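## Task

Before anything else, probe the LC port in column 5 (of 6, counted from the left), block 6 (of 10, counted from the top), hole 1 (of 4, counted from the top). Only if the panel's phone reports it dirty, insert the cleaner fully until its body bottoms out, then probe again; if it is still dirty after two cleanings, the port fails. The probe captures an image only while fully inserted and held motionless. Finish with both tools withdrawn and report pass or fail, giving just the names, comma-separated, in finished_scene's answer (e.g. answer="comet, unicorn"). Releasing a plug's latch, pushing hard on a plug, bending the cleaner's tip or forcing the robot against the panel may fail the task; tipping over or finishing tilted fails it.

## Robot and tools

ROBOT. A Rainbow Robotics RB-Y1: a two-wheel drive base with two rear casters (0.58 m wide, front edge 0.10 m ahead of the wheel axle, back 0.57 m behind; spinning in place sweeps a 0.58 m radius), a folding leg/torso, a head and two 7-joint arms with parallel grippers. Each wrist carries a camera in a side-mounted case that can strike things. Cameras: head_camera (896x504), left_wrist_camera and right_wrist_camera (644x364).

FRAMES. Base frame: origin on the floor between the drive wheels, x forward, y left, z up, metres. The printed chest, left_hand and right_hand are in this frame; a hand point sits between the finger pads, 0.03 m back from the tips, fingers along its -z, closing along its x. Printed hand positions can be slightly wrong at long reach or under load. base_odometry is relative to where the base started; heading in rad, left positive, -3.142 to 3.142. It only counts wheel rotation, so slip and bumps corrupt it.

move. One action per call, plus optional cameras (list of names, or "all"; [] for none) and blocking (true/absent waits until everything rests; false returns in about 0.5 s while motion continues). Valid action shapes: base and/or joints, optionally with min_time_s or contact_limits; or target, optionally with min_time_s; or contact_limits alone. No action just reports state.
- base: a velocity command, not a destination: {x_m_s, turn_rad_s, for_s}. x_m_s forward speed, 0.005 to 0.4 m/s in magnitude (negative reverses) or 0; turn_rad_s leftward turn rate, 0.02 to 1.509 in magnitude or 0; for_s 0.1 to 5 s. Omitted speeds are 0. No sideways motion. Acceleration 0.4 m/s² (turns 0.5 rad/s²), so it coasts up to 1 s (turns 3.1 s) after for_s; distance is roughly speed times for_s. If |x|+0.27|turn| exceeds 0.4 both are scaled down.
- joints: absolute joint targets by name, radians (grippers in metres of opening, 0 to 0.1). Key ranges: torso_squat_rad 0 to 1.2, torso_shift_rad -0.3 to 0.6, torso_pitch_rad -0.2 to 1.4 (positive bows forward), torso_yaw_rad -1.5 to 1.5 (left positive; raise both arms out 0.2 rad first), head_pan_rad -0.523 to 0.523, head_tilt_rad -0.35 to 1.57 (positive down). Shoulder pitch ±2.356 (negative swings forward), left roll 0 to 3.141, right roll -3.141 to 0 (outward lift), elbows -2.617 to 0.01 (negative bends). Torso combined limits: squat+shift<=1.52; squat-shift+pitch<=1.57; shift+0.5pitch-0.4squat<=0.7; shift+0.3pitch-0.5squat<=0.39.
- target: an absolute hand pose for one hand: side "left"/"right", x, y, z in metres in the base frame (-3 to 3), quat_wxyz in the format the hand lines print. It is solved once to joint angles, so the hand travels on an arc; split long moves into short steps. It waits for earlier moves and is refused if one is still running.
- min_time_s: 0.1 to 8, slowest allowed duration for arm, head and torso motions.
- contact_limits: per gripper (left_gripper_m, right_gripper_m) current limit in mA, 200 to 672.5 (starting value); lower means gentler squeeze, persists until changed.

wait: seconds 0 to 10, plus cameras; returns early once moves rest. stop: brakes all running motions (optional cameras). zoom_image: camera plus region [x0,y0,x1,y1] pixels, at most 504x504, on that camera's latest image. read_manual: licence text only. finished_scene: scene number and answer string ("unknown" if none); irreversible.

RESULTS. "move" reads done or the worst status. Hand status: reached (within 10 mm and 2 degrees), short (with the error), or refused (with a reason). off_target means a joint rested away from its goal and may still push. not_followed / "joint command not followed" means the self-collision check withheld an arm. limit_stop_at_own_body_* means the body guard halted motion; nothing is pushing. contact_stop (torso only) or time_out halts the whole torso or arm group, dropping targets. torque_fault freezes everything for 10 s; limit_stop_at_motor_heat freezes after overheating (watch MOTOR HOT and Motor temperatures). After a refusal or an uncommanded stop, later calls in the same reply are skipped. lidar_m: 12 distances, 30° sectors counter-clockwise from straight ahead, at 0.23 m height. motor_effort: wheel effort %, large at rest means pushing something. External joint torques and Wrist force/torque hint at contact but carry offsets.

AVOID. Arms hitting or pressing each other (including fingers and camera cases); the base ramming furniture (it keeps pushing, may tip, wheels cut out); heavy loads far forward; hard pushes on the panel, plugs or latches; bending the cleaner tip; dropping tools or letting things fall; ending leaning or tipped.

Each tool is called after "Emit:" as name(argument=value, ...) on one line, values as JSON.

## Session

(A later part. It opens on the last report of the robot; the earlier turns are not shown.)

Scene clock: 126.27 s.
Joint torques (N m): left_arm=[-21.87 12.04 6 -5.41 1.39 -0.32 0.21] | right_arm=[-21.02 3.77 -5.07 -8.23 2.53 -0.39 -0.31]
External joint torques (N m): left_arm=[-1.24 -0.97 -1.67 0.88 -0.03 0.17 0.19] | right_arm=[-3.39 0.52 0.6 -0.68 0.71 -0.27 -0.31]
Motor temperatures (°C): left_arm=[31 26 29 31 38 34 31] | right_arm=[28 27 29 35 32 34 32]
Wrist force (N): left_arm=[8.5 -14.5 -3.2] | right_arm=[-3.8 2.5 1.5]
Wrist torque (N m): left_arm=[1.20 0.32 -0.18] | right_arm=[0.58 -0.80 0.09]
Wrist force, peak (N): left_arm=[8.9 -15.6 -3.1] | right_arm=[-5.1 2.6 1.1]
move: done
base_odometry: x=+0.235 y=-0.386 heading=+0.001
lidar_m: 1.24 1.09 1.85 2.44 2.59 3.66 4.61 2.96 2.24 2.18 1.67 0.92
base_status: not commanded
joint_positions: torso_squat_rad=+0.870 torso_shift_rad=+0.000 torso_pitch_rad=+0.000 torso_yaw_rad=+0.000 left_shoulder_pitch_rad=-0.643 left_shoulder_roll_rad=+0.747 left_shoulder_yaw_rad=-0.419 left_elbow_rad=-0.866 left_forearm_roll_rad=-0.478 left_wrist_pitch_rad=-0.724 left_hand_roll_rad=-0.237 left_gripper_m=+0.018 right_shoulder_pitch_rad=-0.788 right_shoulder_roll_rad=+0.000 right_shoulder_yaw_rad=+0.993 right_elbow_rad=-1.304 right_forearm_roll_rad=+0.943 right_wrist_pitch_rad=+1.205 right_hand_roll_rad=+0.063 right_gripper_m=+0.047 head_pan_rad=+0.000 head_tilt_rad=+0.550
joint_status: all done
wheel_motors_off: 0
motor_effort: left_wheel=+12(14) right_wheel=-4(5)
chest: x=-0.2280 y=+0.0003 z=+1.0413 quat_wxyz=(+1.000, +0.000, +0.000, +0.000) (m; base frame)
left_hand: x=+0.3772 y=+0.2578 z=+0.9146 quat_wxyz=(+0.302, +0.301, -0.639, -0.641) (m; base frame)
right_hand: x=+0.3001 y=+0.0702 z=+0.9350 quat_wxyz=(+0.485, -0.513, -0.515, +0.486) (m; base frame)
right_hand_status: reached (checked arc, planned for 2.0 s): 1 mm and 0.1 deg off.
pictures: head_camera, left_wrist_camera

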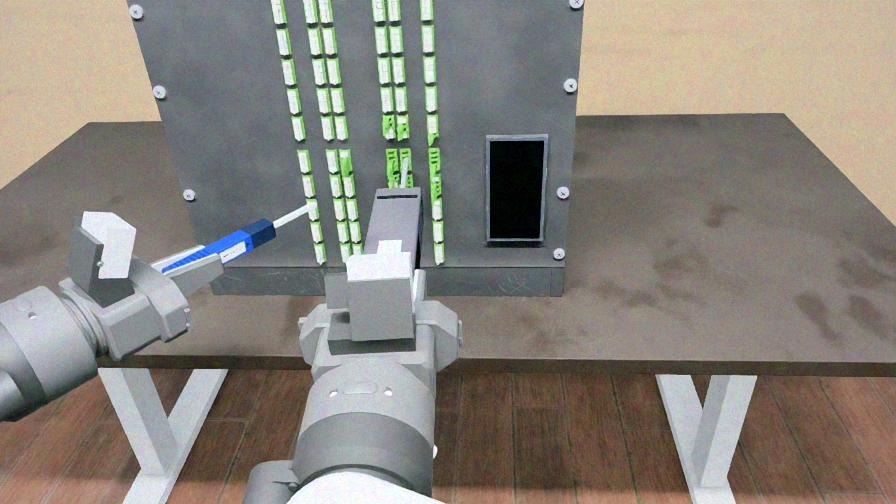

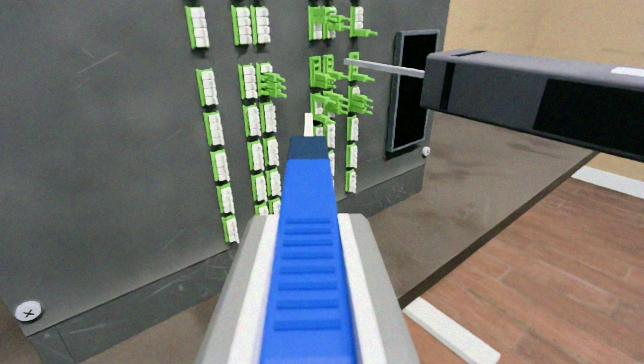

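Emit:
move(target={"side":"right","x":0.31,"y":0.0727,"z":0.9347,"quat_wxyz":[0.485,-0.5135,-0.5147,0.486]}, min_time_s=2, cameras=["head_camera","left_wrist_camera"])

Emit:
zoom_image(camera="head_camera", region=[380, 135, 430, 185])

Emit:
zoom_image(camera="left_wrist_camera", region=[310, 40, 360, 90])

Scene clock: 131.97 s.
Joint torques (N m): left_arm=[-22.04 11.64 5.98 -5.66 1.39 -0.34 0.3] | right_arm=[-21.33 3.09 -5.09 -7.92 2.61 -0.87 -0.42]
External joint torques (N m): left_arm=[-1.41 -1.37 -1.68 0.63 -0.03 0.15 0.29] | right_arm=[-3.09 0.52 0.8 -0.74 0.79 -0.84 -0.42]
Motor temperatures (°C): left_arm=[31 26 29 31 38 34 31] | right_arm=[28 27 29 34 32 34 32]
Wrist force (N): left_arm=[8.6 -14.8 -3.0] | right_arm=[-4.7 2.4 1.6]
Wrist torque (N m): left_arm=[1.23 0.39 -0.19] | right_arm=[0.59 -0.91 0.11]
Wrist force, peak (N): left_arm=[9.0 -16.0 -2.4] | right_arm=[-5.0 2.5 1.7]
move: done
base_odometry: x=+0.235 y=-0.386 heading=+0.001
lidar_m: 1.24 1.08 1.85 2.45 2.58 3.67 4.61 2.96 2.24 2.17 1.69 0.92
base_status: not commanded
joint_positions: torso_squat_rad=+0.870 torso_shift_rad=+0.000 torso_pitch_rad=+0.000 torso_yaw_rad=+0.000 left_shoulder_pitch_rad=-0.643 left_shoulder_roll_rad=+0.747 left_shoulder_yaw_rad=-0.419 left_elbow_rad=-0.866 left_forearm_roll_rad=-0.478 left_wrist_pitch_rad=-0.724 left_hand_roll_rad=-0.237 left_gripper_m=+0.018 right_shoulder_pitch_rad=-0.841 right_shoulder_roll_rad=+0.000 right_shoulder_yaw_rad=+1.012 right_elbow_rad=-1.243 right_forearm_roll_rad=+0.908 right_wrist_pitch_rad=+1.203 right_hand_roll_rad=+0.018 right_gripper_m=+0.047 head_pan_rad=+0.000 head_tilt_rad=+0.550
joint_status: all done
wheel_motors_off: 0
motor_effort: left_wheel=+11(14) right_wheel=-5(5)
chest: x=-0.2280 y=+0.0003 z=+1.0413 quat_wxyz=(+1.000, +0.000, +0.000, +0.000) (m; base frame)
left_hand: x=+0.3772 y=+0.2578 z=+0.9146 quat_wxyz=(+0.302, +0.301, -0.639, -0.641) (m; base frame)
right_hand: x=+0.3101 y=+0.0723 z=+0.9345 quat_wxyz=(+0.485, -0.513, -0.514, +0.486) (m; base frame)
right_hand_status: reached (checked arc, planned for 2.0 s): 0 mm and 0.0 deg off.
pictures: head_camera, left_wrist_camera

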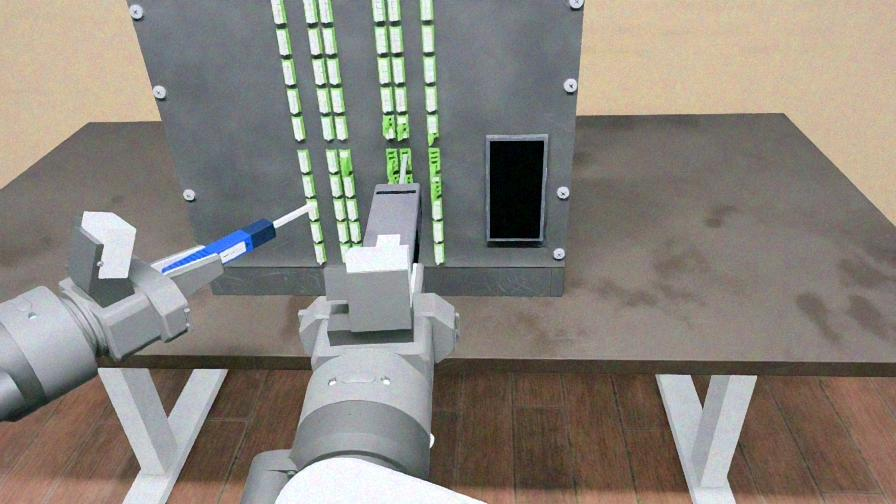

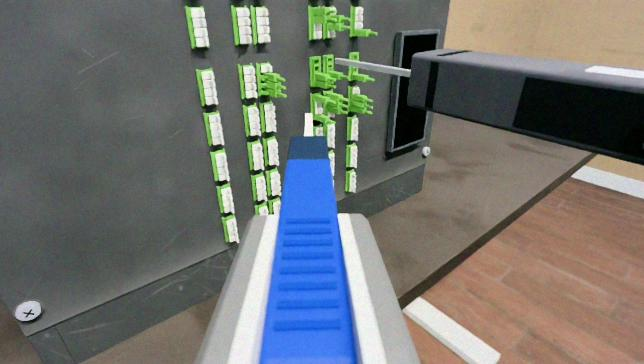

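Scaled by 10.080 from the camera's 896x504 image, which has a finer 1280x720 frame.

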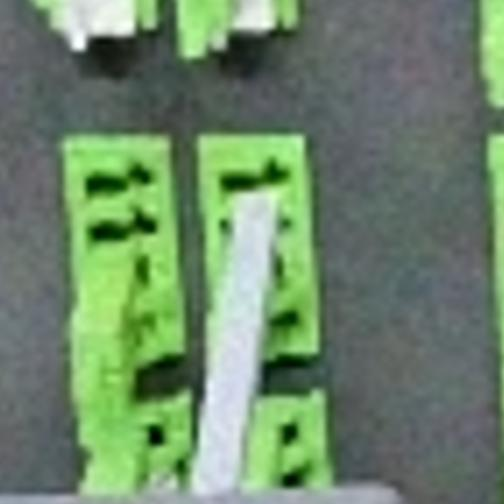

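Scaled by 10.080 from the camera's 644x364 image, which has a finer 1265x715 frame.

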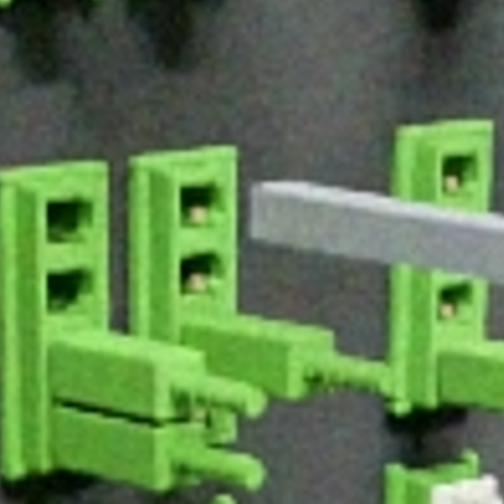

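Emit:
move(target={"side":"right","x":0.315,"y":0.0733,"z":0.9345,"quat_wxyz":[0.485,-0.5135,-0.5147,0.486]}, min_time_s=2, cameras=["head_camera","left_wrist_camera"])

Emit:
zoom_image(camera="head_camera", region=[380, 135, 430, 185])

Emit:
zoom_image(camera="left_wrist_camera", region=[310, 40, 360, 90])

Scene clock: 142.03 s.
Joint torques (N m): left_arm=[-21.96 11.79 5.98 -5.62 1.36 -0.29 0.17] | right_arm=[-21.95 2.89 -4.98 -7.71 2.52 -0.63 -0.38]
External joint torques (N m): left_arm=[-1.33 -1.22 -1.68 0.67 -0.06 0.2 0.15] | right_arm=[-3.45 0.63 0.97 -0.68 0.7 -0.64 -0.37]
Motor temperatures (°C): left_arm=[31 26 29 31 38 34 31] | right_arm=[29 27 29 34 32 34 32]
Wrist force (N): left_arm=[8.3 -15.2 -2.7] | right_arm=[-4.4 2.1 1.8]
Wrist torque (N m): left_arm=[1.28 0.34 -0.17] | right_arm=[0.64 -0.85 0.11]
Wrist force, peak (N): left_arm=[9.5 -15.3 -2.7] | right_arm=[-5.2 2.2 1.7]
move: done
base_odometry: x=+0.235 y=-0.386 heading=+0.001
lidar_m: 1.23 1.06 1.86 2.46 2.59 3.68 4.61 2.95 2.23 2.17 1.67 0.91
base_status: not commanded
joint_positions: torso_squat_rad=+0.870 torso_shift_rad=+0.000 torso_pitch_rad=+0.000 torso_yaw_rad=+0.000 left_shoulder_pitch_rad=-0.643 left_shoulder_roll_rad=+0.747 left_shoulder_yaw_rad=-0.419 left_elbow_rad=-0.866 left_forearm_roll_rad=-0.478 left_wrist_pitch_rad=-0.724 left_hand_roll_rad=-0.237 left_gripper_m=+0.018 right_shoulder_pitch_rad=-0.862 right_shoulder_roll_rad=+0.000 right_shoulder_yaw_rad=+1.018 right_elbow_rad=-1.216 right_forearm_roll_rad=+0.894 right_wrist_pitch_rad=+1.198 right_hand_roll_rad=+0.000 right_gripper_m=+0.047 head_pan_rad=+0.000 head_tilt_rad=+0.550
joint_status: all done
wheel_motors_off: 0
motor_effort: left_wheel=+11(14) right_wheel=-4(5)
chest: x=-0.2280 y=+0.0003 z=+1.0413 quat_wxyz=(+1.000, +0.000, +0.000, +0.000) (m; base frame)
left_hand: x=+0.3772 y=+0.2578 z=+0.9146 quat_wxyz=(+0.302, +0.301, -0.639, -0.641) (m; base frame)
right_hand: x=+0.3149 y=+0.0727 z=+0.9344 quat_wxyz=(+0.485, -0.513, -0.514, +0.486) (m; base frame)
right_hand_status: reached (checked arc, planned for 2.0 s): 1 mm and 0.0 deg off.
pictures: head_camera, left_wrist_camera

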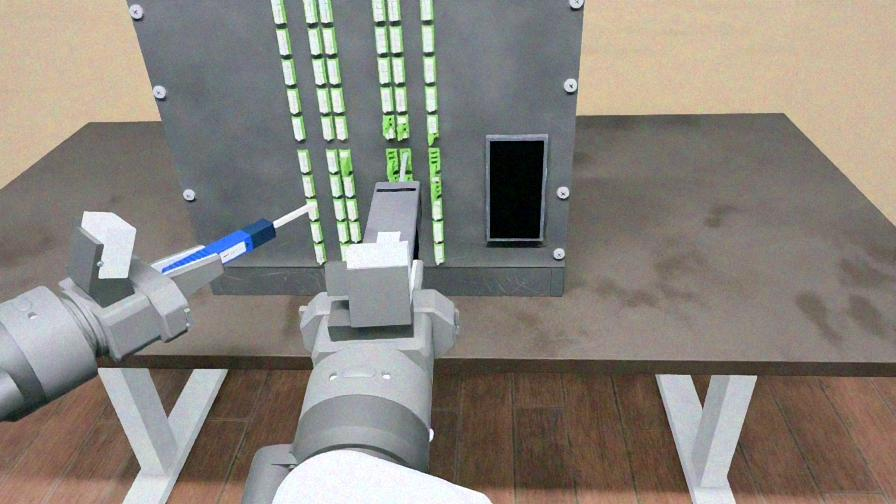

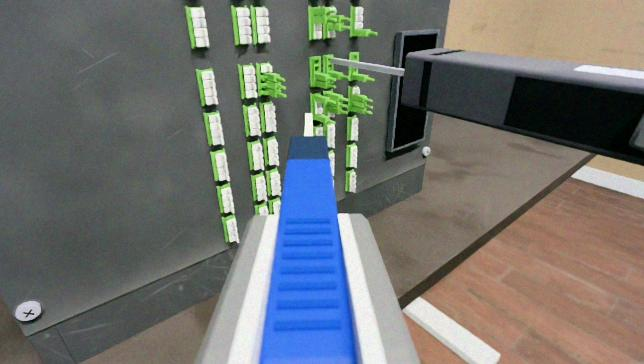

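Scaled by 10.080 from the camera's 896x504 image, which has a finer 1280x720 frame.

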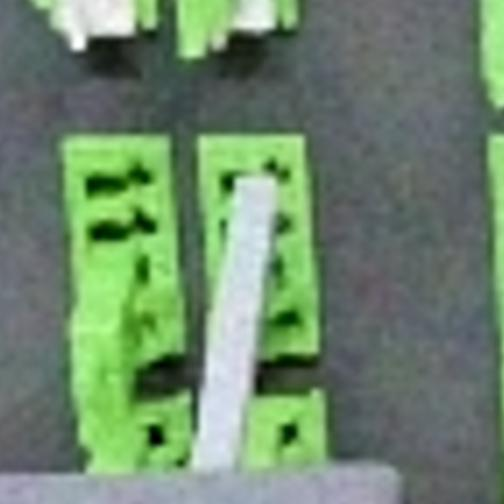

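Scaled by 10.080 from the camera's 644x364 image, which has a finer 1265x715 frame.

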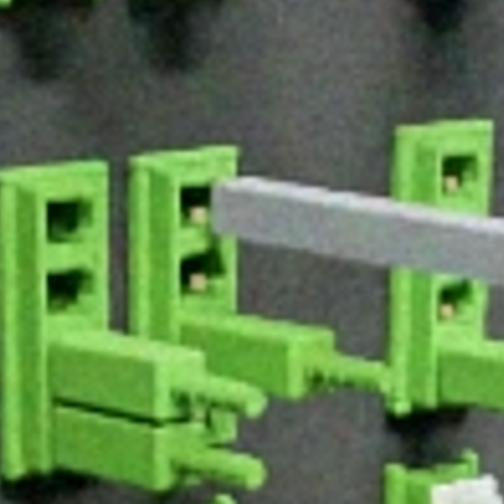

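Emit:
move(target={"side":"right","x":0.32,"y":0.0736,"z":0.9344,"quat_wxyz":[0.485,-0.5135,-0.5147,0.486]}, min_time_s=2, cameras=["head_camera","left_wrist_camera"])

Emit:
zoom_image(camera="head_camera", region=[380, 135, 430, 185])

Emit:
zoom_image(camera="left_wrist_camera", region=[310, 40, 360, 90])

Scene clock: 147.60 s.
Joint torques (N m): left_arm=[-22.15 11.71 5.9 -5.61 1.34 -0.38 0.06] | right_arm=[-29.72 -6.35 -11.74 -1.54 1.86 -4.98 -0.46]
External joint torques (N m): left_arm=[-1.5 -1.3 -1.76 0.69 -0.08 0.1 0.04] | right_arm=[-11 -8.35 -5.74 5.34 0.04 -5.02 -0.46]
Motor temperatures (°C): left_arm=[31 26 29 31 38 34 31] | right_arm=[29 27 29 34 32 34 32]
Wrist force (N): left_arm=[8.7 -15.4 -3.0] | right_arm=[-12.4 -0.8 59.9]
Wrist torque (N m): left_arm=[1.28 0.33 -0.19] | right_arm=[0.55 1.50 0.20]
Wrist force, peak (N): left_arm=[8.1 -16.3 -2.5] | right_arm=[-13.4 -0.6 60.8]
move: done
base_odometry: x=+0.235 y=-0.386 heading=+0.002
lidar_m: 1.23 1.08 1.86 2.45 2.59 3.68 4.62 2.94 2.24 2.18 1.70 0.92
base_status: not commanded
joint_positions: torso_squat_rad=+0.870 torso_shift_rad=-0.001 torso_pitch_rad=-0.001 torso_yaw_rad=+0.000 left_shoulder_pitch_rad=-0.643 left_shoulder_roll_rad=+0.747 left_shoulder_yaw_rad=-0.419 left_elbow_rad=-0.866 left_forearm_roll_rad=-0.478 left_wrist_pitch_rad=-0.724 left_hand_roll_rad=-0.237 left_gripper_m=+0.018 right_shoulder_pitch_rad=-0.882 right_shoulder_roll_rad=+0.002 right_shoulder_yaw_rad=+1.026 right_elbow_rad=-1.189 right_forearm_roll_rad=+0.880 right_wrist_pitch_rad=+1.193 right_hand_roll_rad=-0.019 right_gripper_m=+0.047 head_pan_rad=+0.000 head_tilt_rad=+0.550
joint_status: all done
wheel_motors_off: 0
motor_effort: left_wheel=+15(16) right_wheel=-2(5)
chest: x=-0.2287 y=+0.0003 z=+1.0412 quat_wxyz=(+1.000, +0.000, -0.001, +0.000) (m; base frame)
left_hand: x=+0.3767 y=+0.2578 z=+0.9151 quat_wxyz=(+0.302, +0.301, -0.639, -0.641) (m; base frame)
right_hand: x=+0.3181 y=+0.0743 z=+0.9341 quat_wxyz=(+0.485, -0.512, -0.515, +0.487) (m; base frame)
right_hand_status: reached (checked arc, planned for 2.0 s): 2 mm and 0.2 deg off.
pictures: head_camera, left_wrist_camera

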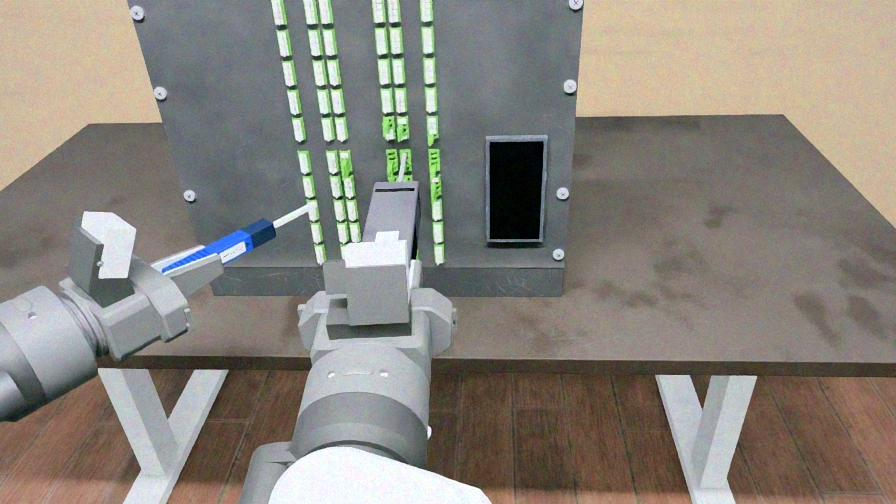

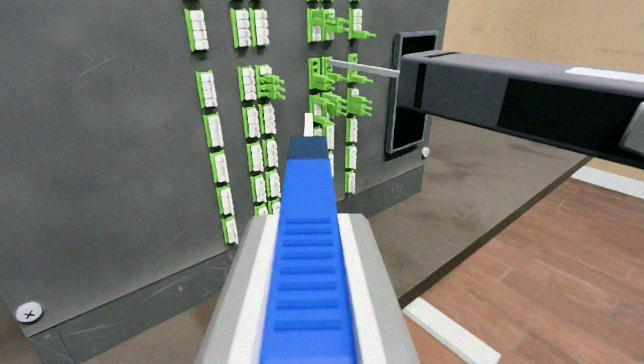

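Scaled by 10.080 from the camera's 896x504 image, which has a finer 1280x720 frame.

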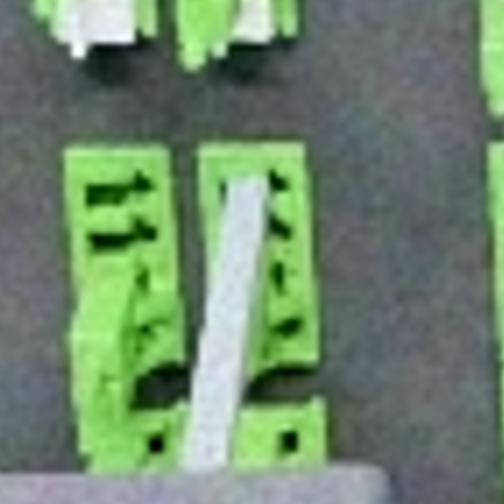

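Scaled by 10.080 from the camera's 644x364 image, which has a finer 1265x715 frame.

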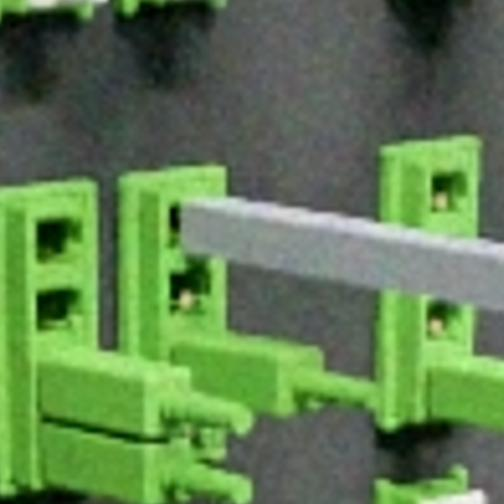

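Emit:
move(target={"side":"right","x":0.312,"y":0.073,"z":0.9344,"quat_wxyz":[0.485,-0.5135,-0.5147,0.486]}, min_time_s=1, cameras=["head_camera","left_wrist_camera"])

Emit:
zoom_image(camera="head_camera", region=[390, 140, 420, 170])

Emit:
zoom_image(camera="left_wrist_camera", region=[320, 50, 350, 80])

Emit:
zoom_image(camera="head_camera", region=[420, 140, 450, 170])

Scene clock: 150.63 s.
Joint torques (N m): left_arm=[-22.25 12.01 5.85 -5.59 1.35 -0.27 0.23] | right_arm=[-20.31 0.9 -5.23 -8.49 2.88 -0.23 0.28]
External joint torques (N m): left_arm=[-1.62 -1 -1.81 0.71 -0.07 0.22 0.21] | right_arm=[-1.84 -1.29 0.84 -1.57 1.05 -0.24 0.28]
Motor temperatures (°C): left_arm=[31 26 29 31 38 34 31] | right_arm=[29 27 29 34 32 34 32]
Wrist force (N): left_arm=[8.5 -15.1 -2.3] | right_arm=[-4.5 2.5 1.7]
Wrist torque (N m): left_arm=[1.23 0.34 -0.20] | right_arm=[0.57 -0.88 0.09]
Wrist force, peak (N): left_arm=[9.4 -15.9 -2.4] | right_arm=[-13.1 -0.4 60.7]
move: done
base_odometry: x=+0.235 y=-0.386 heading=+0.002
lidar_m: 1.24 1.08 1.86 2.44 2.59 3.67 4.61 2.96 2.23 2.17 1.68 0.93
base_status: not commanded
joint_positions: torso_squat_rad=+0.870 torso_shift_rad=+0.000 torso_pitch_rad=+0.000 torso_yaw_rad=+0.000 left_shoulder_pitch_rad=-0.643 left_shoulder_roll_rad=+0.747 left_shoulder_yaw_rad=-0.419 left_elbow_rad=-0.866 left_forearm_roll_rad=-0.478 left_wrist_pitch_rad=-0.724 left_hand_roll_rad=-0.237 left_gripper_m=+0.018 right_shoulder_pitch_rad=-0.867 right_shoulder_roll_rad=-0.006 right_shoulder_yaw_rad=+1.034 right_elbow_rad=-1.223 right_forearm_roll_rad=+0.882 right_wrist_pitch_rad=+1.213 right_hand_roll_rad=-0.006 right_gripper_m=+0.047 head_pan_rad=+0.000 head_tilt_rad=+0.550
joint_status: all done
wheel_motors_off: 0
motor_effort: left_wheel=+16(17) right_wheel=-3(3)
chest: x=-0.2281 y=+0.0003 z=+1.0413 quat_wxyz=(+1.000, +0.000, +0.000, +0.000) (m; base frame)
left_hand: x=+0.3772 y=+0.2578 z=+0.9147 quat_wxyz=(+0.302, +0.301, -0.639, -0.641) (m; base frame)
right_hand: x=+0.3127 y=+0.0731 z=+0.9338 quat_wxyz=(+0.486, -0.513, -0.514, +0.486) (m; base frame)
right_hand_status: reached (checked arc, planned for 1.0 s): 1 mm and 0.1 deg off.
pictures: head_camera, left_wrist_camera

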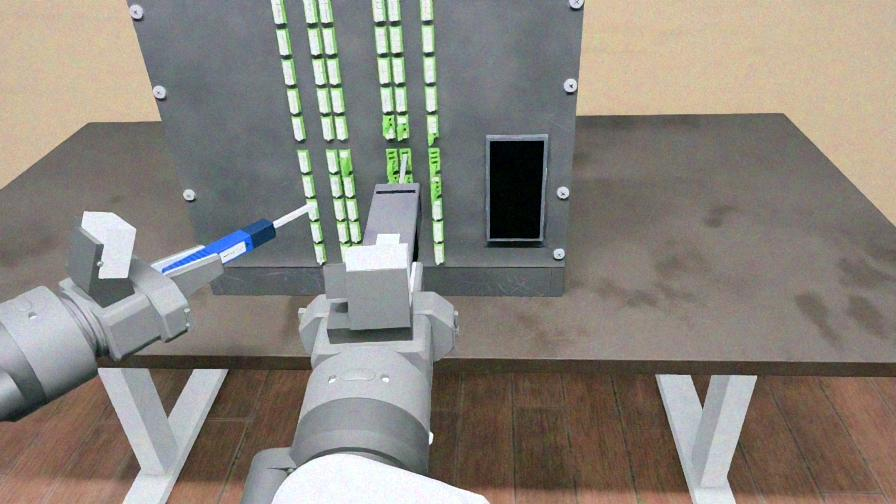

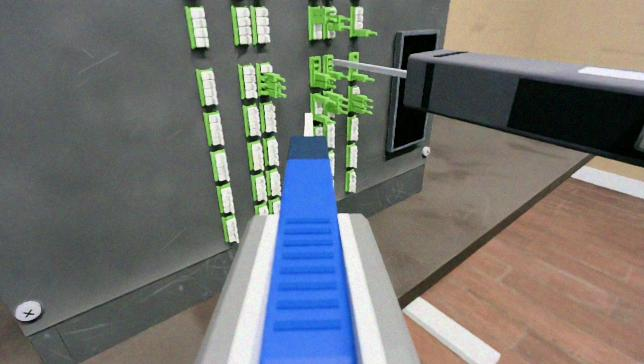

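Scaled by 16.800 from the camera's 896x504 image, which has a finer 1280x720 frame.

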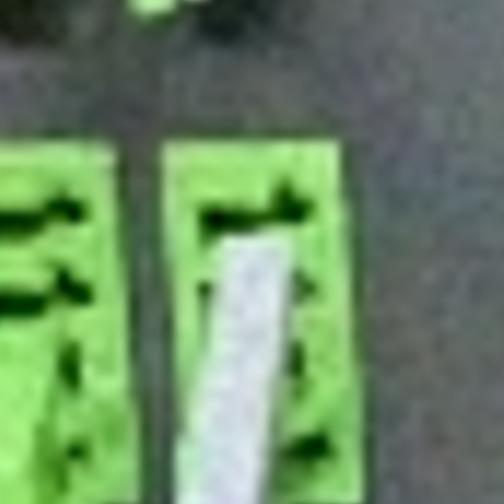

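Scaled by 16.800 from the camera's 644x364 image, which has a finer 1265x715 frame.

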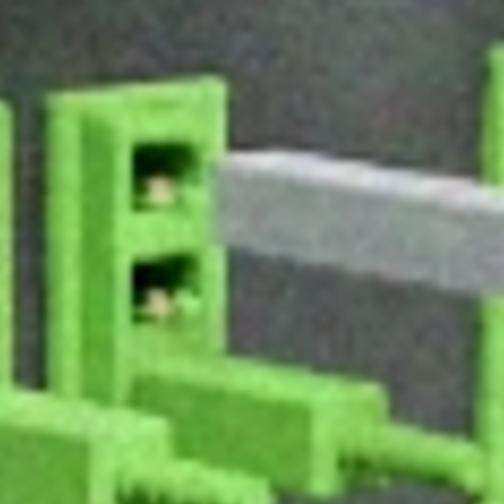

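Scaled by 16.800 from the camera's 896x504 image, which has a finer 1280x720 frame.

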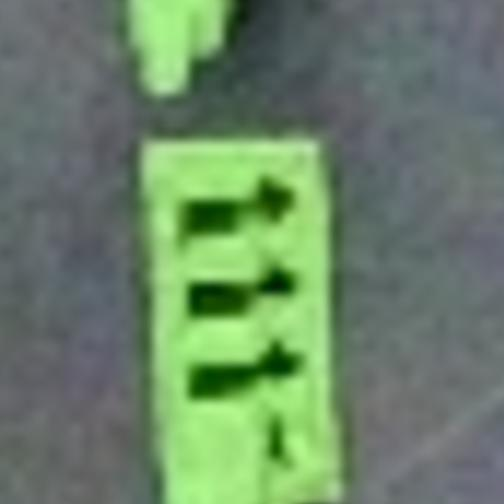

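Emit:
move(target={"side":"right","x":0.3145,"y":0.0757,"z":0.9349,"quat_wxyz":[0.485,-0.5135,-0.5147,0.486]}, min_time_s=1, cameras=["head_camera","left_wrist_camera"])

Emit:
zoom_image(camera="head_camera", region=[390, 140, 420, 170])

Emit:
zoom_image(camera="left_wrist_camera", region=[320, 50, 350, 80])

Scene clock: 161.27 s.
Joint torques (N m): left_arm=[-22.21 11.86 6.16 -5.48 1.33 -0.22 0.27] | right_arm=[-22.45 2.61 -4.9 -7.49 2.49 -0.42 -0.29]
External joint torques (N m): left_arm=[-1.58 -1.15 -1.51 0.82 -0.08 0.26 0.26] | right_arm=[-3.87 0.54 1.18 -0.66 0.67 -0.45 -0.29]
Motor temperatures (°C): left_arm=[31 26 29 31 38 34 31] | right_arm=[29 27 29 34 32 34 32]
Wrist force (N): left_arm=[8.6 -14.8 -2.4] | right_arm=[-4.7 2.7 1.2]
Wrist torque (N m): left_arm=[1.21 0.34 -0.18] | right_arm=[0.55 -0.87 0.07]
Wrist force, peak (N): left_arm=[8.8 -15.8 -3.3] | right_arm=[-5.5 2.4 1.7]
move: done
base_odometry: x=+0.235 y=-0.386 heading=+0.002
lidar_m: 1.23 1.10 1.86 2.46 2.58 3.67 4.59 2.95 2.23 2.18 1.69 0.92
base_status: not commanded
joint_positions: torso_squat_rad=+0.870 torso_shift_rad=+0.000 torso_pitch_rad=+0.000 torso_yaw_rad=+0.000 left_shoulder_pitch_rad=-0.643 left_shoulder_roll_rad=+0.747 left_shoulder_yaw_rad=-0.419 left_elbow_rad=-0.866 left_forearm_roll_rad=-0.478 left_wrist_pitch_rad=-0.724 left_hand_roll_rad=-0.237 left_gripper_m=+0.018 right_shoulder_pitch_rad=-0.881 right_shoulder_roll_rad=+0.000 right_shoulder_yaw_rad=+1.038 right_elbow_rad=-1.205 right_forearm_roll_rad=+0.875 right_wrist_pitch_rad=+1.213 right_hand_roll_rad=-0.014 right_gripper_m=+0.047 head_pan_rad=+0.000 head_tilt_rad=+0.550
joint_status: all done
wheel_motors_off: 0
motor_effort: left_wheel=+15(16) right_wheel=-3(3)
chest: x=-0.2281 y=+0.0003 z=+1.0413 quat_wxyz=(+1.000, +0.000, +0.000, +0.000) (m; base frame)
left_hand: x=+0.3772 y=+0.2578 z=+0.9147 quat_wxyz=(+0.302, +0.301, -0.639, -0.641) (m; base frame)
right_hand: x=+0.3145 y=+0.0753 z=+0.9347 quat_wxyz=(+0.485, -0.513, -0.514, +0.486) (m; base frame)
right_hand_status: reached (checked arc, planned for 1.0 s): 0 mm and 0.0 deg off.
pictures: head_camera, left_wrist_camera

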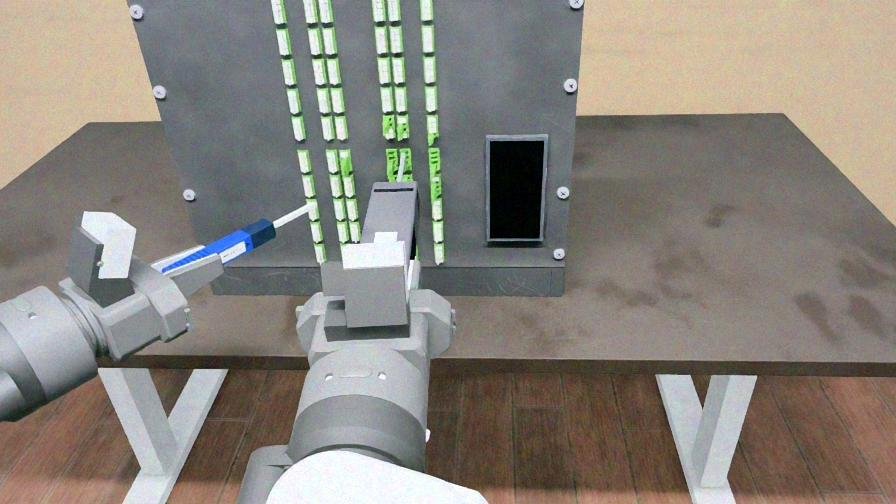

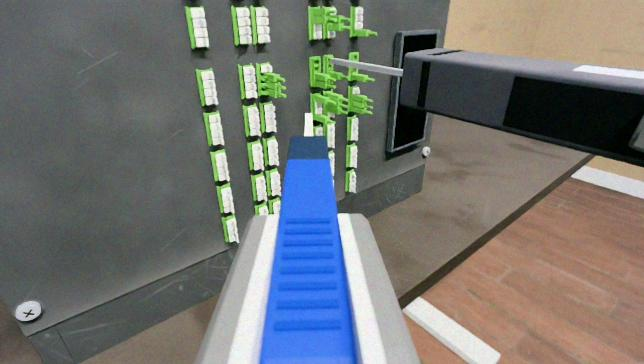

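Scaled by 16.800 from the camera's 896x504 image, which has a finer 1280x720 frame.

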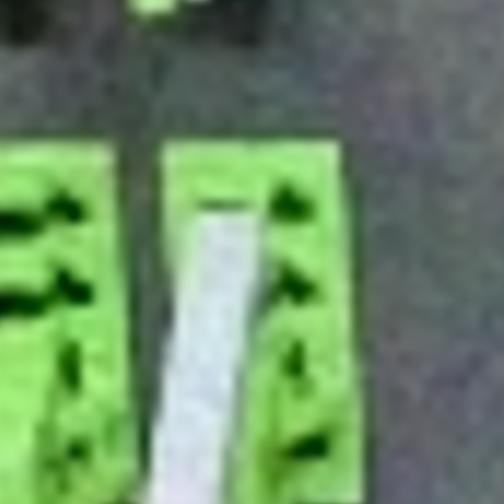

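Scaled by 16.800 from the camera's 644x364 image, which has a finer 1265x715 frame.

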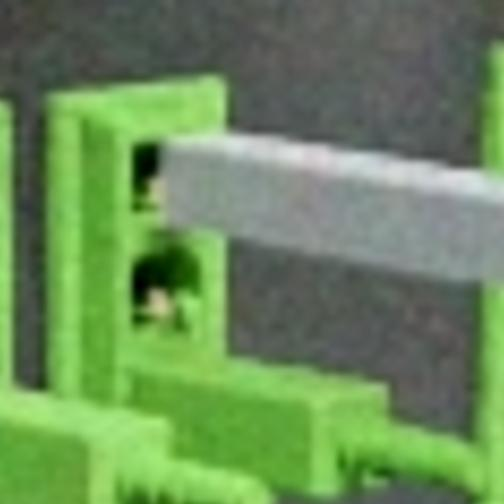

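Emit:
move(target={"side":"right","x":0.3185,"y":0.0757,"z":0.9351,"quat_wxyz":[0.485,-0.5135,-0.5147,0.486]}, min_time_s=1.5, cameras=["head_camera","left_wrist_camera"])

Emit:
zoom_image(camera="head_camera", region=[390, 140, 420, 170])

Emit:
zoom_image(camera="left_wrist_camera", region=[320, 50, 350, 80])

Scene clock: 164.33 s.
Joint torques (N m): left_arm=[-22.11 11.92 5.92 -5.49 1.29 -0.38 0.06] | right_arm=[-22.94 1.06 -5.68 -7.33 2.87 -0.37 -0.25]
External joint torques (N m): left_arm=[-1.48 -1.09 -1.74 0.81 -0.13 0.1 0.04] | right_arm=[-4.16 -0.79 0.43 -0.61 1.04 -0.43 -0.25]
Motor temperatures (°C): left_arm=[31 26 29 31 38 34 31] | right_arm=[29 27 29 34 32 34 32]
Wrist force (N): left_arm=[7.7 -15.2 -2.8] | right_arm=[-4.6 2.7 2.0]
Wrist torque (N m): left_arm=[1.23 0.20 -0.15] | right_arm=[0.78 -0.98 0.12]
Wrist force, peak (N): left_arm=[8.3 -16.0 -3.5] | right_arm=[-5.2 2.6 1.5]
move: done
base_odometry: x=+0.235 y=-0.386 heading=+0.002
lidar_m: 1.24 1.09 1.85 2.45 2.59 3.68 4.61 2.95 2.24 2.18 1.69 0.92
base_status: not commanded
joint_positions: torso_squat_rad=+0.870 torso_shift_rad=+0.000 torso_pitch_rad=+0.000 torso_yaw_rad=+0.000 left_shoulder_pitch_rad=-0.643 left_shoulder_roll_rad=+0.747 left_shoulder_yaw_rad=-0.419 left_elbow_rad=-0.866 left_forearm_roll_rad=-0.478 left_wrist_pitch_rad=-0.724 left_hand_roll_rad=-0.237 left_gripper_m=+0.018 right_shoulder_pitch_rad=-0.896 right_shoulder_roll_rad=+0.000 right_shoulder_yaw_rad=+1.041 right_elbow_rad=-1.185 right_forearm_roll_rad=+0.865 right_wrist_pitch_rad=+1.206 right_hand_roll_rad=-0.027 right_gripper_m=+0.047 head_pan_rad=+0.000 head_tilt_rad=+0.550
joint_status: all done
wheel_motors_off: 0
motor_effort: left_wheel=+16(16) right_wheel=-3(3)
chest: x=-0.2281 y=+0.0003 z=+1.0413 quat_wxyz=(+1.000, +0.000, +0.000, +0.000) (m; base frame)
left_hand: x=+0.3772 y=+0.2578 z=+0.9147 quat_wxyz=(+0.302, +0.301, -0.639, -0.641) (m; base frame)
right_hand: x=+0.3184 y=+0.0754 z=+0.9348 quat_wxyz=(+0.485, -0.513, -0.514, +0.486) (m; base frame)
right_hand_status: reached (checked arc, planned for 1.5 s): 0 mm and 0.1 deg off.
pictures: head_camera, left_wrist_camera

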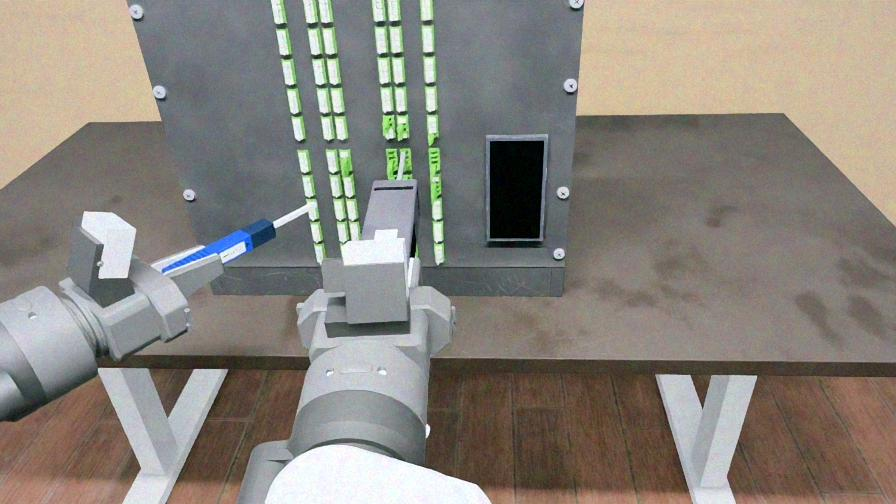

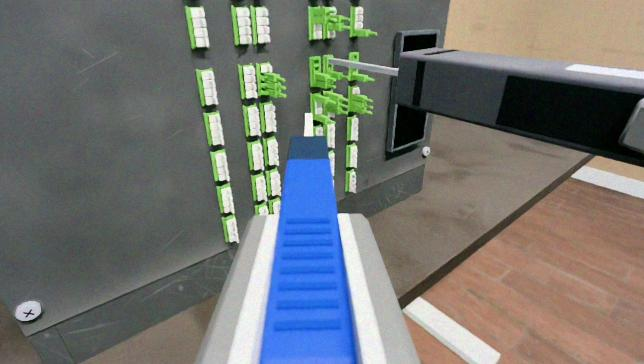

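Scaled by 16.800 from the camera's 896x504 image, which has a finer 1280x720 frame.

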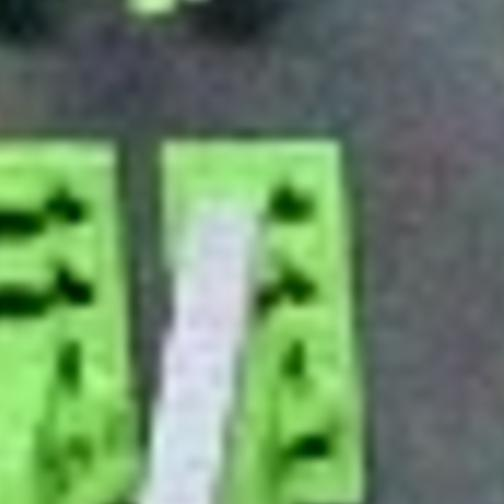

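Scaled by 16.800 from the camera's 644x364 image, which has a finer 1265x715 frame.

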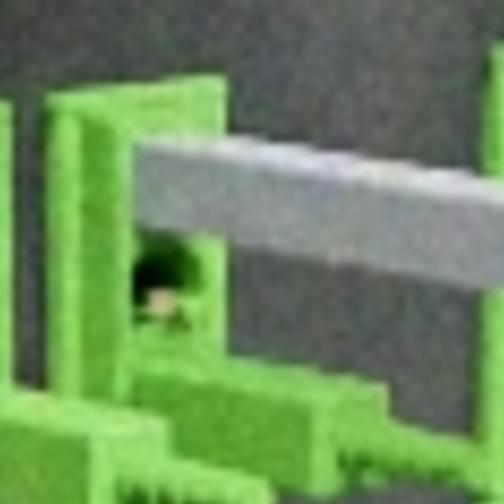

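Emit:
move(target={"side":"right","x":0.322,"y":0.0757,"z":0.9351,"quat_wxyz":[0.485,-0.5135,-0.5147,0.486]}, min_time_s=1.5, cameras=["left_wrist_camera","head_camera"])

Emit:
zoom_image(camera="left_wrist_camera", region=[320, 50, 350, 80])

Scene clock: 167.37 s.
Joint torques (N m): left_arm=[-21.95 12.33 5.61 -5.45 1.32 -0.24 0.29] | right_arm=[-23.54 0.63 -5.95 -6.7 2.77 -0.89 -0.35]
External joint torques (N m): left_arm=[-1.32 -0.68 -2.06 0.84 -0.1 0.24 0.27] | right_arm=[-4.59 -1 0.18 -0.09 0.95 -0.97 -0.35]
Motor temperatures (°C): left_arm=[31 26 29 31 38 34 31] | right_arm=[29 27 29 34 32 34 32]
Wrist force (N): left_arm=[8.3 -14.9 -2.2] | right_arm=[-5.3 3.0 8.4]
Wrist torque (N m): left_arm=[1.23 0.33 -0.16] | right_arm=[0.70 -0.68 0.08]
Wrist force, peak (N): left_arm=[8.4 -15.8 -3.2] | right_arm=[-5.5 3.0 9.1]
move: done
base_odometry: x=+0.235 y=-0.386 heading=+0.002
lidar_m: 1.23 1.07 1.87 2.45 2.60 3.67 4.61 2.95 2.23 2.17 1.70 0.92
base_status: not commanded
joint_positions: torso_squat_rad=+0.870 torso_shift_rad=+0.000 torso_pitch_rad=+0.000 torso_yaw_rad=+0.000 left_shoulder_pitch_rad=-0.643 left_shoulder_roll_rad=+0.747 left_shoulder_yaw_rad=-0.419 left_elbow_rad=-0.866 left_forearm_roll_rad=-0.478 left_wrist_pitch_rad=-0.724 left_hand_roll_rad=-0.237 left_gripper_m=+0.018 right_shoulder_pitch_rad=-0.911 right_shoulder_roll_rad=+0.000 right_shoulder_yaw_rad=+1.045 right_elbow_rad=-1.166 right_forearm_roll_rad=+0.855 right_wrist_pitch_rad=+1.201 right_hand_roll_rad=-0.040 right_gripper_m=+0.047 head_pan_rad=+0.000 head_tilt_rad=+0.550
joint_status: all done
wheel_motors_off: 0
motor_effort: left_wheel=+14(17) right_wheel=-3(3)
chest: x=-0.2281 y=+0.0003 z=+1.0413 quat_wxyz=(+1.000, +0.000, +0.000, +0.000) (m; base frame)
left_hand: x=+0.3772 y=+0.2578 z=+0.9147 quat_wxyz=(+0.302, +0.301, -0.639, -0.641) (m; base frame)
right_hand: x=+0.3218 y=+0.0755 z=+0.9347 quat_wxyz=(+0.485, -0.513, -0.515, +0.486) (m; base frame)
right_hand_status: reached (checked arc, planned for 1.5 s): 0 mm and 0.1 deg off.
pictures: head_camera, left_wrist_camera

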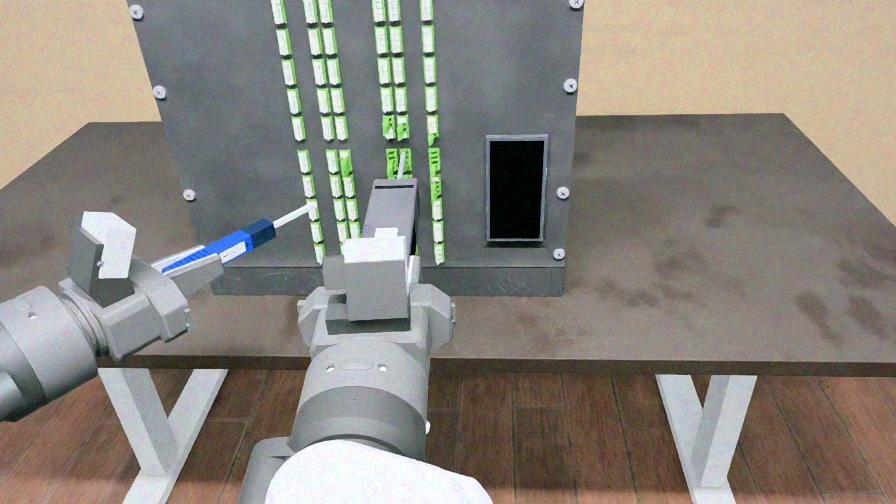

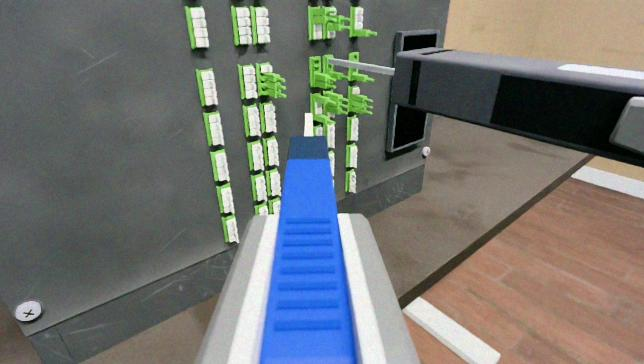

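Scaled by 16.800 from the camera's 644x364 image, which has a finer 1265x715 frame.

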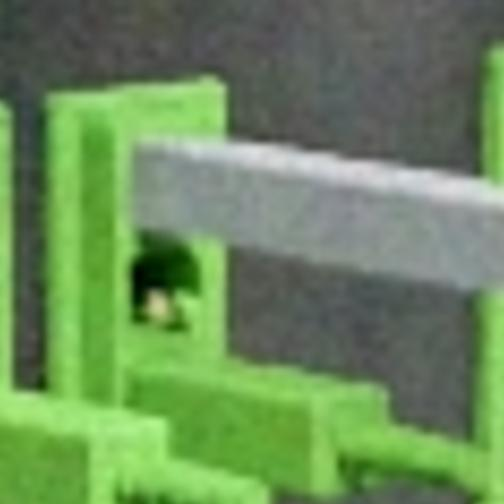

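Emit:
move(target={"side":"right","x":0.325,"y":0.0757,"z":0.9351,"quat_wxyz":[0.485,-0.5135,-0.5147,0.486]}, min_time_s=1.5, cameras=["left_wrist_camera","head_camera"])

Emit:
zoom_image(camera="left_wrist_camera", region=[320, 40, 420, 110])

Scene clock: 170.57 s.
Joint torques (N m): left_arm=[-21.92 11.95 5.95 -5.52 1.17 -0.25 0.29] | right_arm=[-26.56 -2.44 -8.47 -4.4 2.47 -3.11 -0.4]
External joint torques (N m): left_arm=[-1.28 -1.05 -1.71 0.77 -0.25 0.23 0.27] | right_arm=[-7.46 -3.89 -2.32 2.1 0.66 -3.22 -0.39]
Motor temperatures (°C): left_arm=[31 26 29 31 38 34 31] | right_arm=[29 27 29 34 32 34 32]
Wrist force (N): left_arm=[8.3 -14.8 -2.7] | right_arm=[-9.6 1.5 31.0]
Wrist torque (N m): left_arm=[1.22 0.31 -0.20] | right_arm=[0.65 0.55 0.07]
Wrist force, peak (N): left_arm=[8.2 -15.9 -2.9] | right_arm=[-9.6 1.5 31.1]
move: done
base_odometry: x=+0.235 y=-0.386 heading=+0.002
lidar_m: 1.23 1.09 1.86 2.45 2.59 3.66 4.60 2.96 2.24 2.18 1.68 0.92
base_status: not commanded
joint_positions: torso_squat_rad=+0.870 torso_shift_rad=+0.000 torso_pitch_rad=+0.000 torso_yaw_rad=+0.000 left_shoulder_pitch_rad=-0.643 left_shoulder_roll_rad=+0.747 left_shoulder_yaw_rad=-0.419 left_elbow_rad=-0.866 left_forearm_roll_rad=-0.478 left_wrist_pitch_rad=-0.724 left_hand_roll_rad=-0.237 left_gripper_m=+0.018 right_shoulder_pitch_rad=-0.923 right_shoulder_roll_rad=+0.001 right_shoulder_yaw_rad=+1.050 right_elbow_rad=-1.149 right_forearm_roll_rad=+0.846 right_wrist_pitch_rad=+1.198 right_hand_roll_rad=-0.051 right_gripper_m=+0.047 head_pan_rad=+0.000 head_tilt_rad=+0.550
joint_status: all done
wheel_motors_off: 0
motor_effort: left_wheel=+16(16) right_wheel=-3(3)
chest: x=-0.2283 y=+0.0003 z=+1.0413 quat_wxyz=(+1.000, +0.000, +0.000, +0.000) (m; base frame)
left_hand: x=+0.3771 y=+0.2578 z=+0.9148 quat_wxyz=(+0.302, +0.301, -0.639, -0.641) (m; base frame)
right_hand: x=+0.3242 y=+0.0759 z=+0.9345 quat_wxyz=(+0.485, -0.513, -0.515, +0.486) (m; base frame)
right_hand_status: reached (checked arc, planned for 1.5 s): 1 mm and 0.1 deg off.
pictures: head_camera, left_wrist_camera

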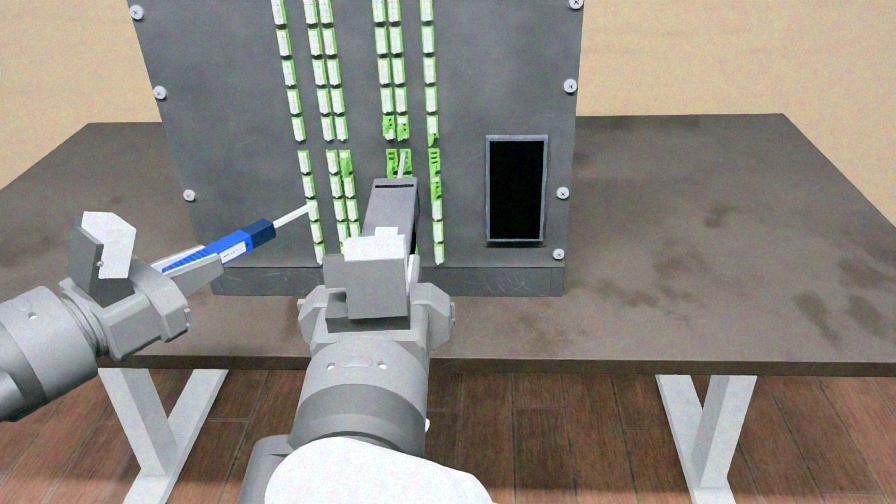

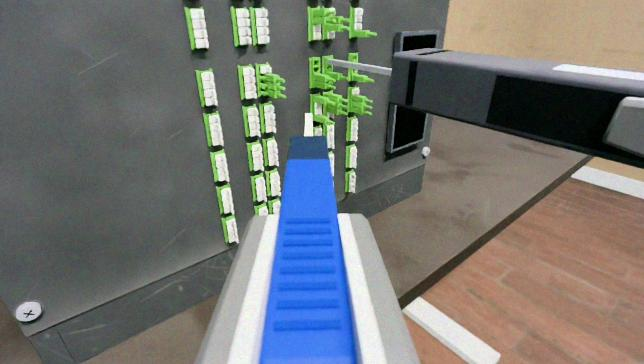

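Scaled by 5.040 from the camera's 644x364 image, which has a finer 1265x715 frame.

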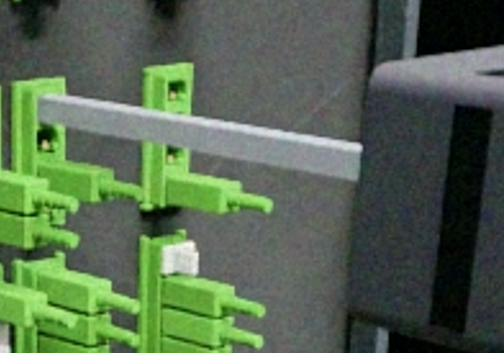

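Emit:
zoom_image(camera="head_camera", region=[470, 120, 570, 260])

Emit:
zoom_image(camera="head_camera", region=[390, 140, 420, 170])

Emit:
zoom_image(camera="left_wrist_camera", region=[320, 50, 350, 80])

Scaled by 3.600 from the camera's 896x504 image, which has a finer 1280x720 frame.

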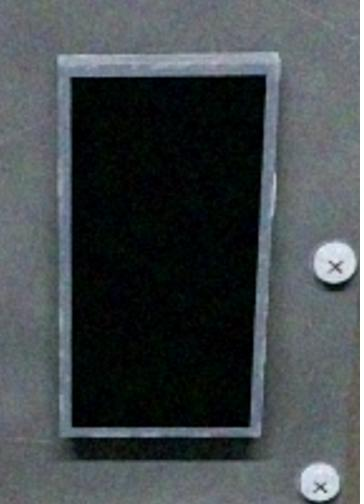

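Scaled by 16.800 from the camera's 896x504 image, which has a finer 1280x720 frame.

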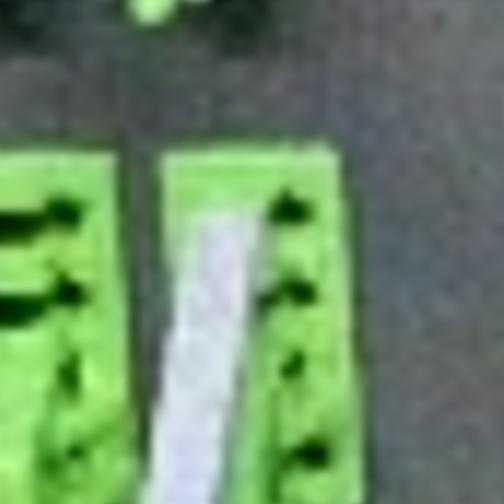

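Scaled by 16.800 from the camera's 644x364 image, which has a finer 1265x715 frame.

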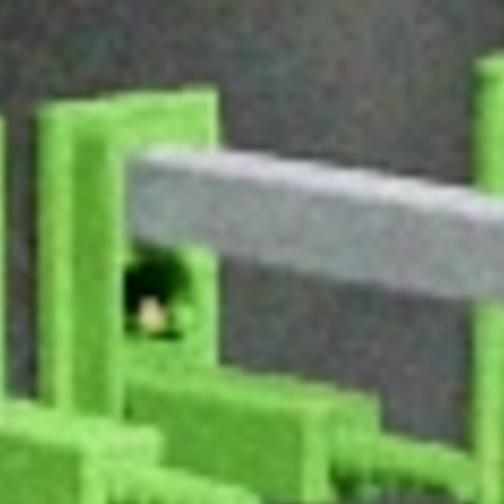

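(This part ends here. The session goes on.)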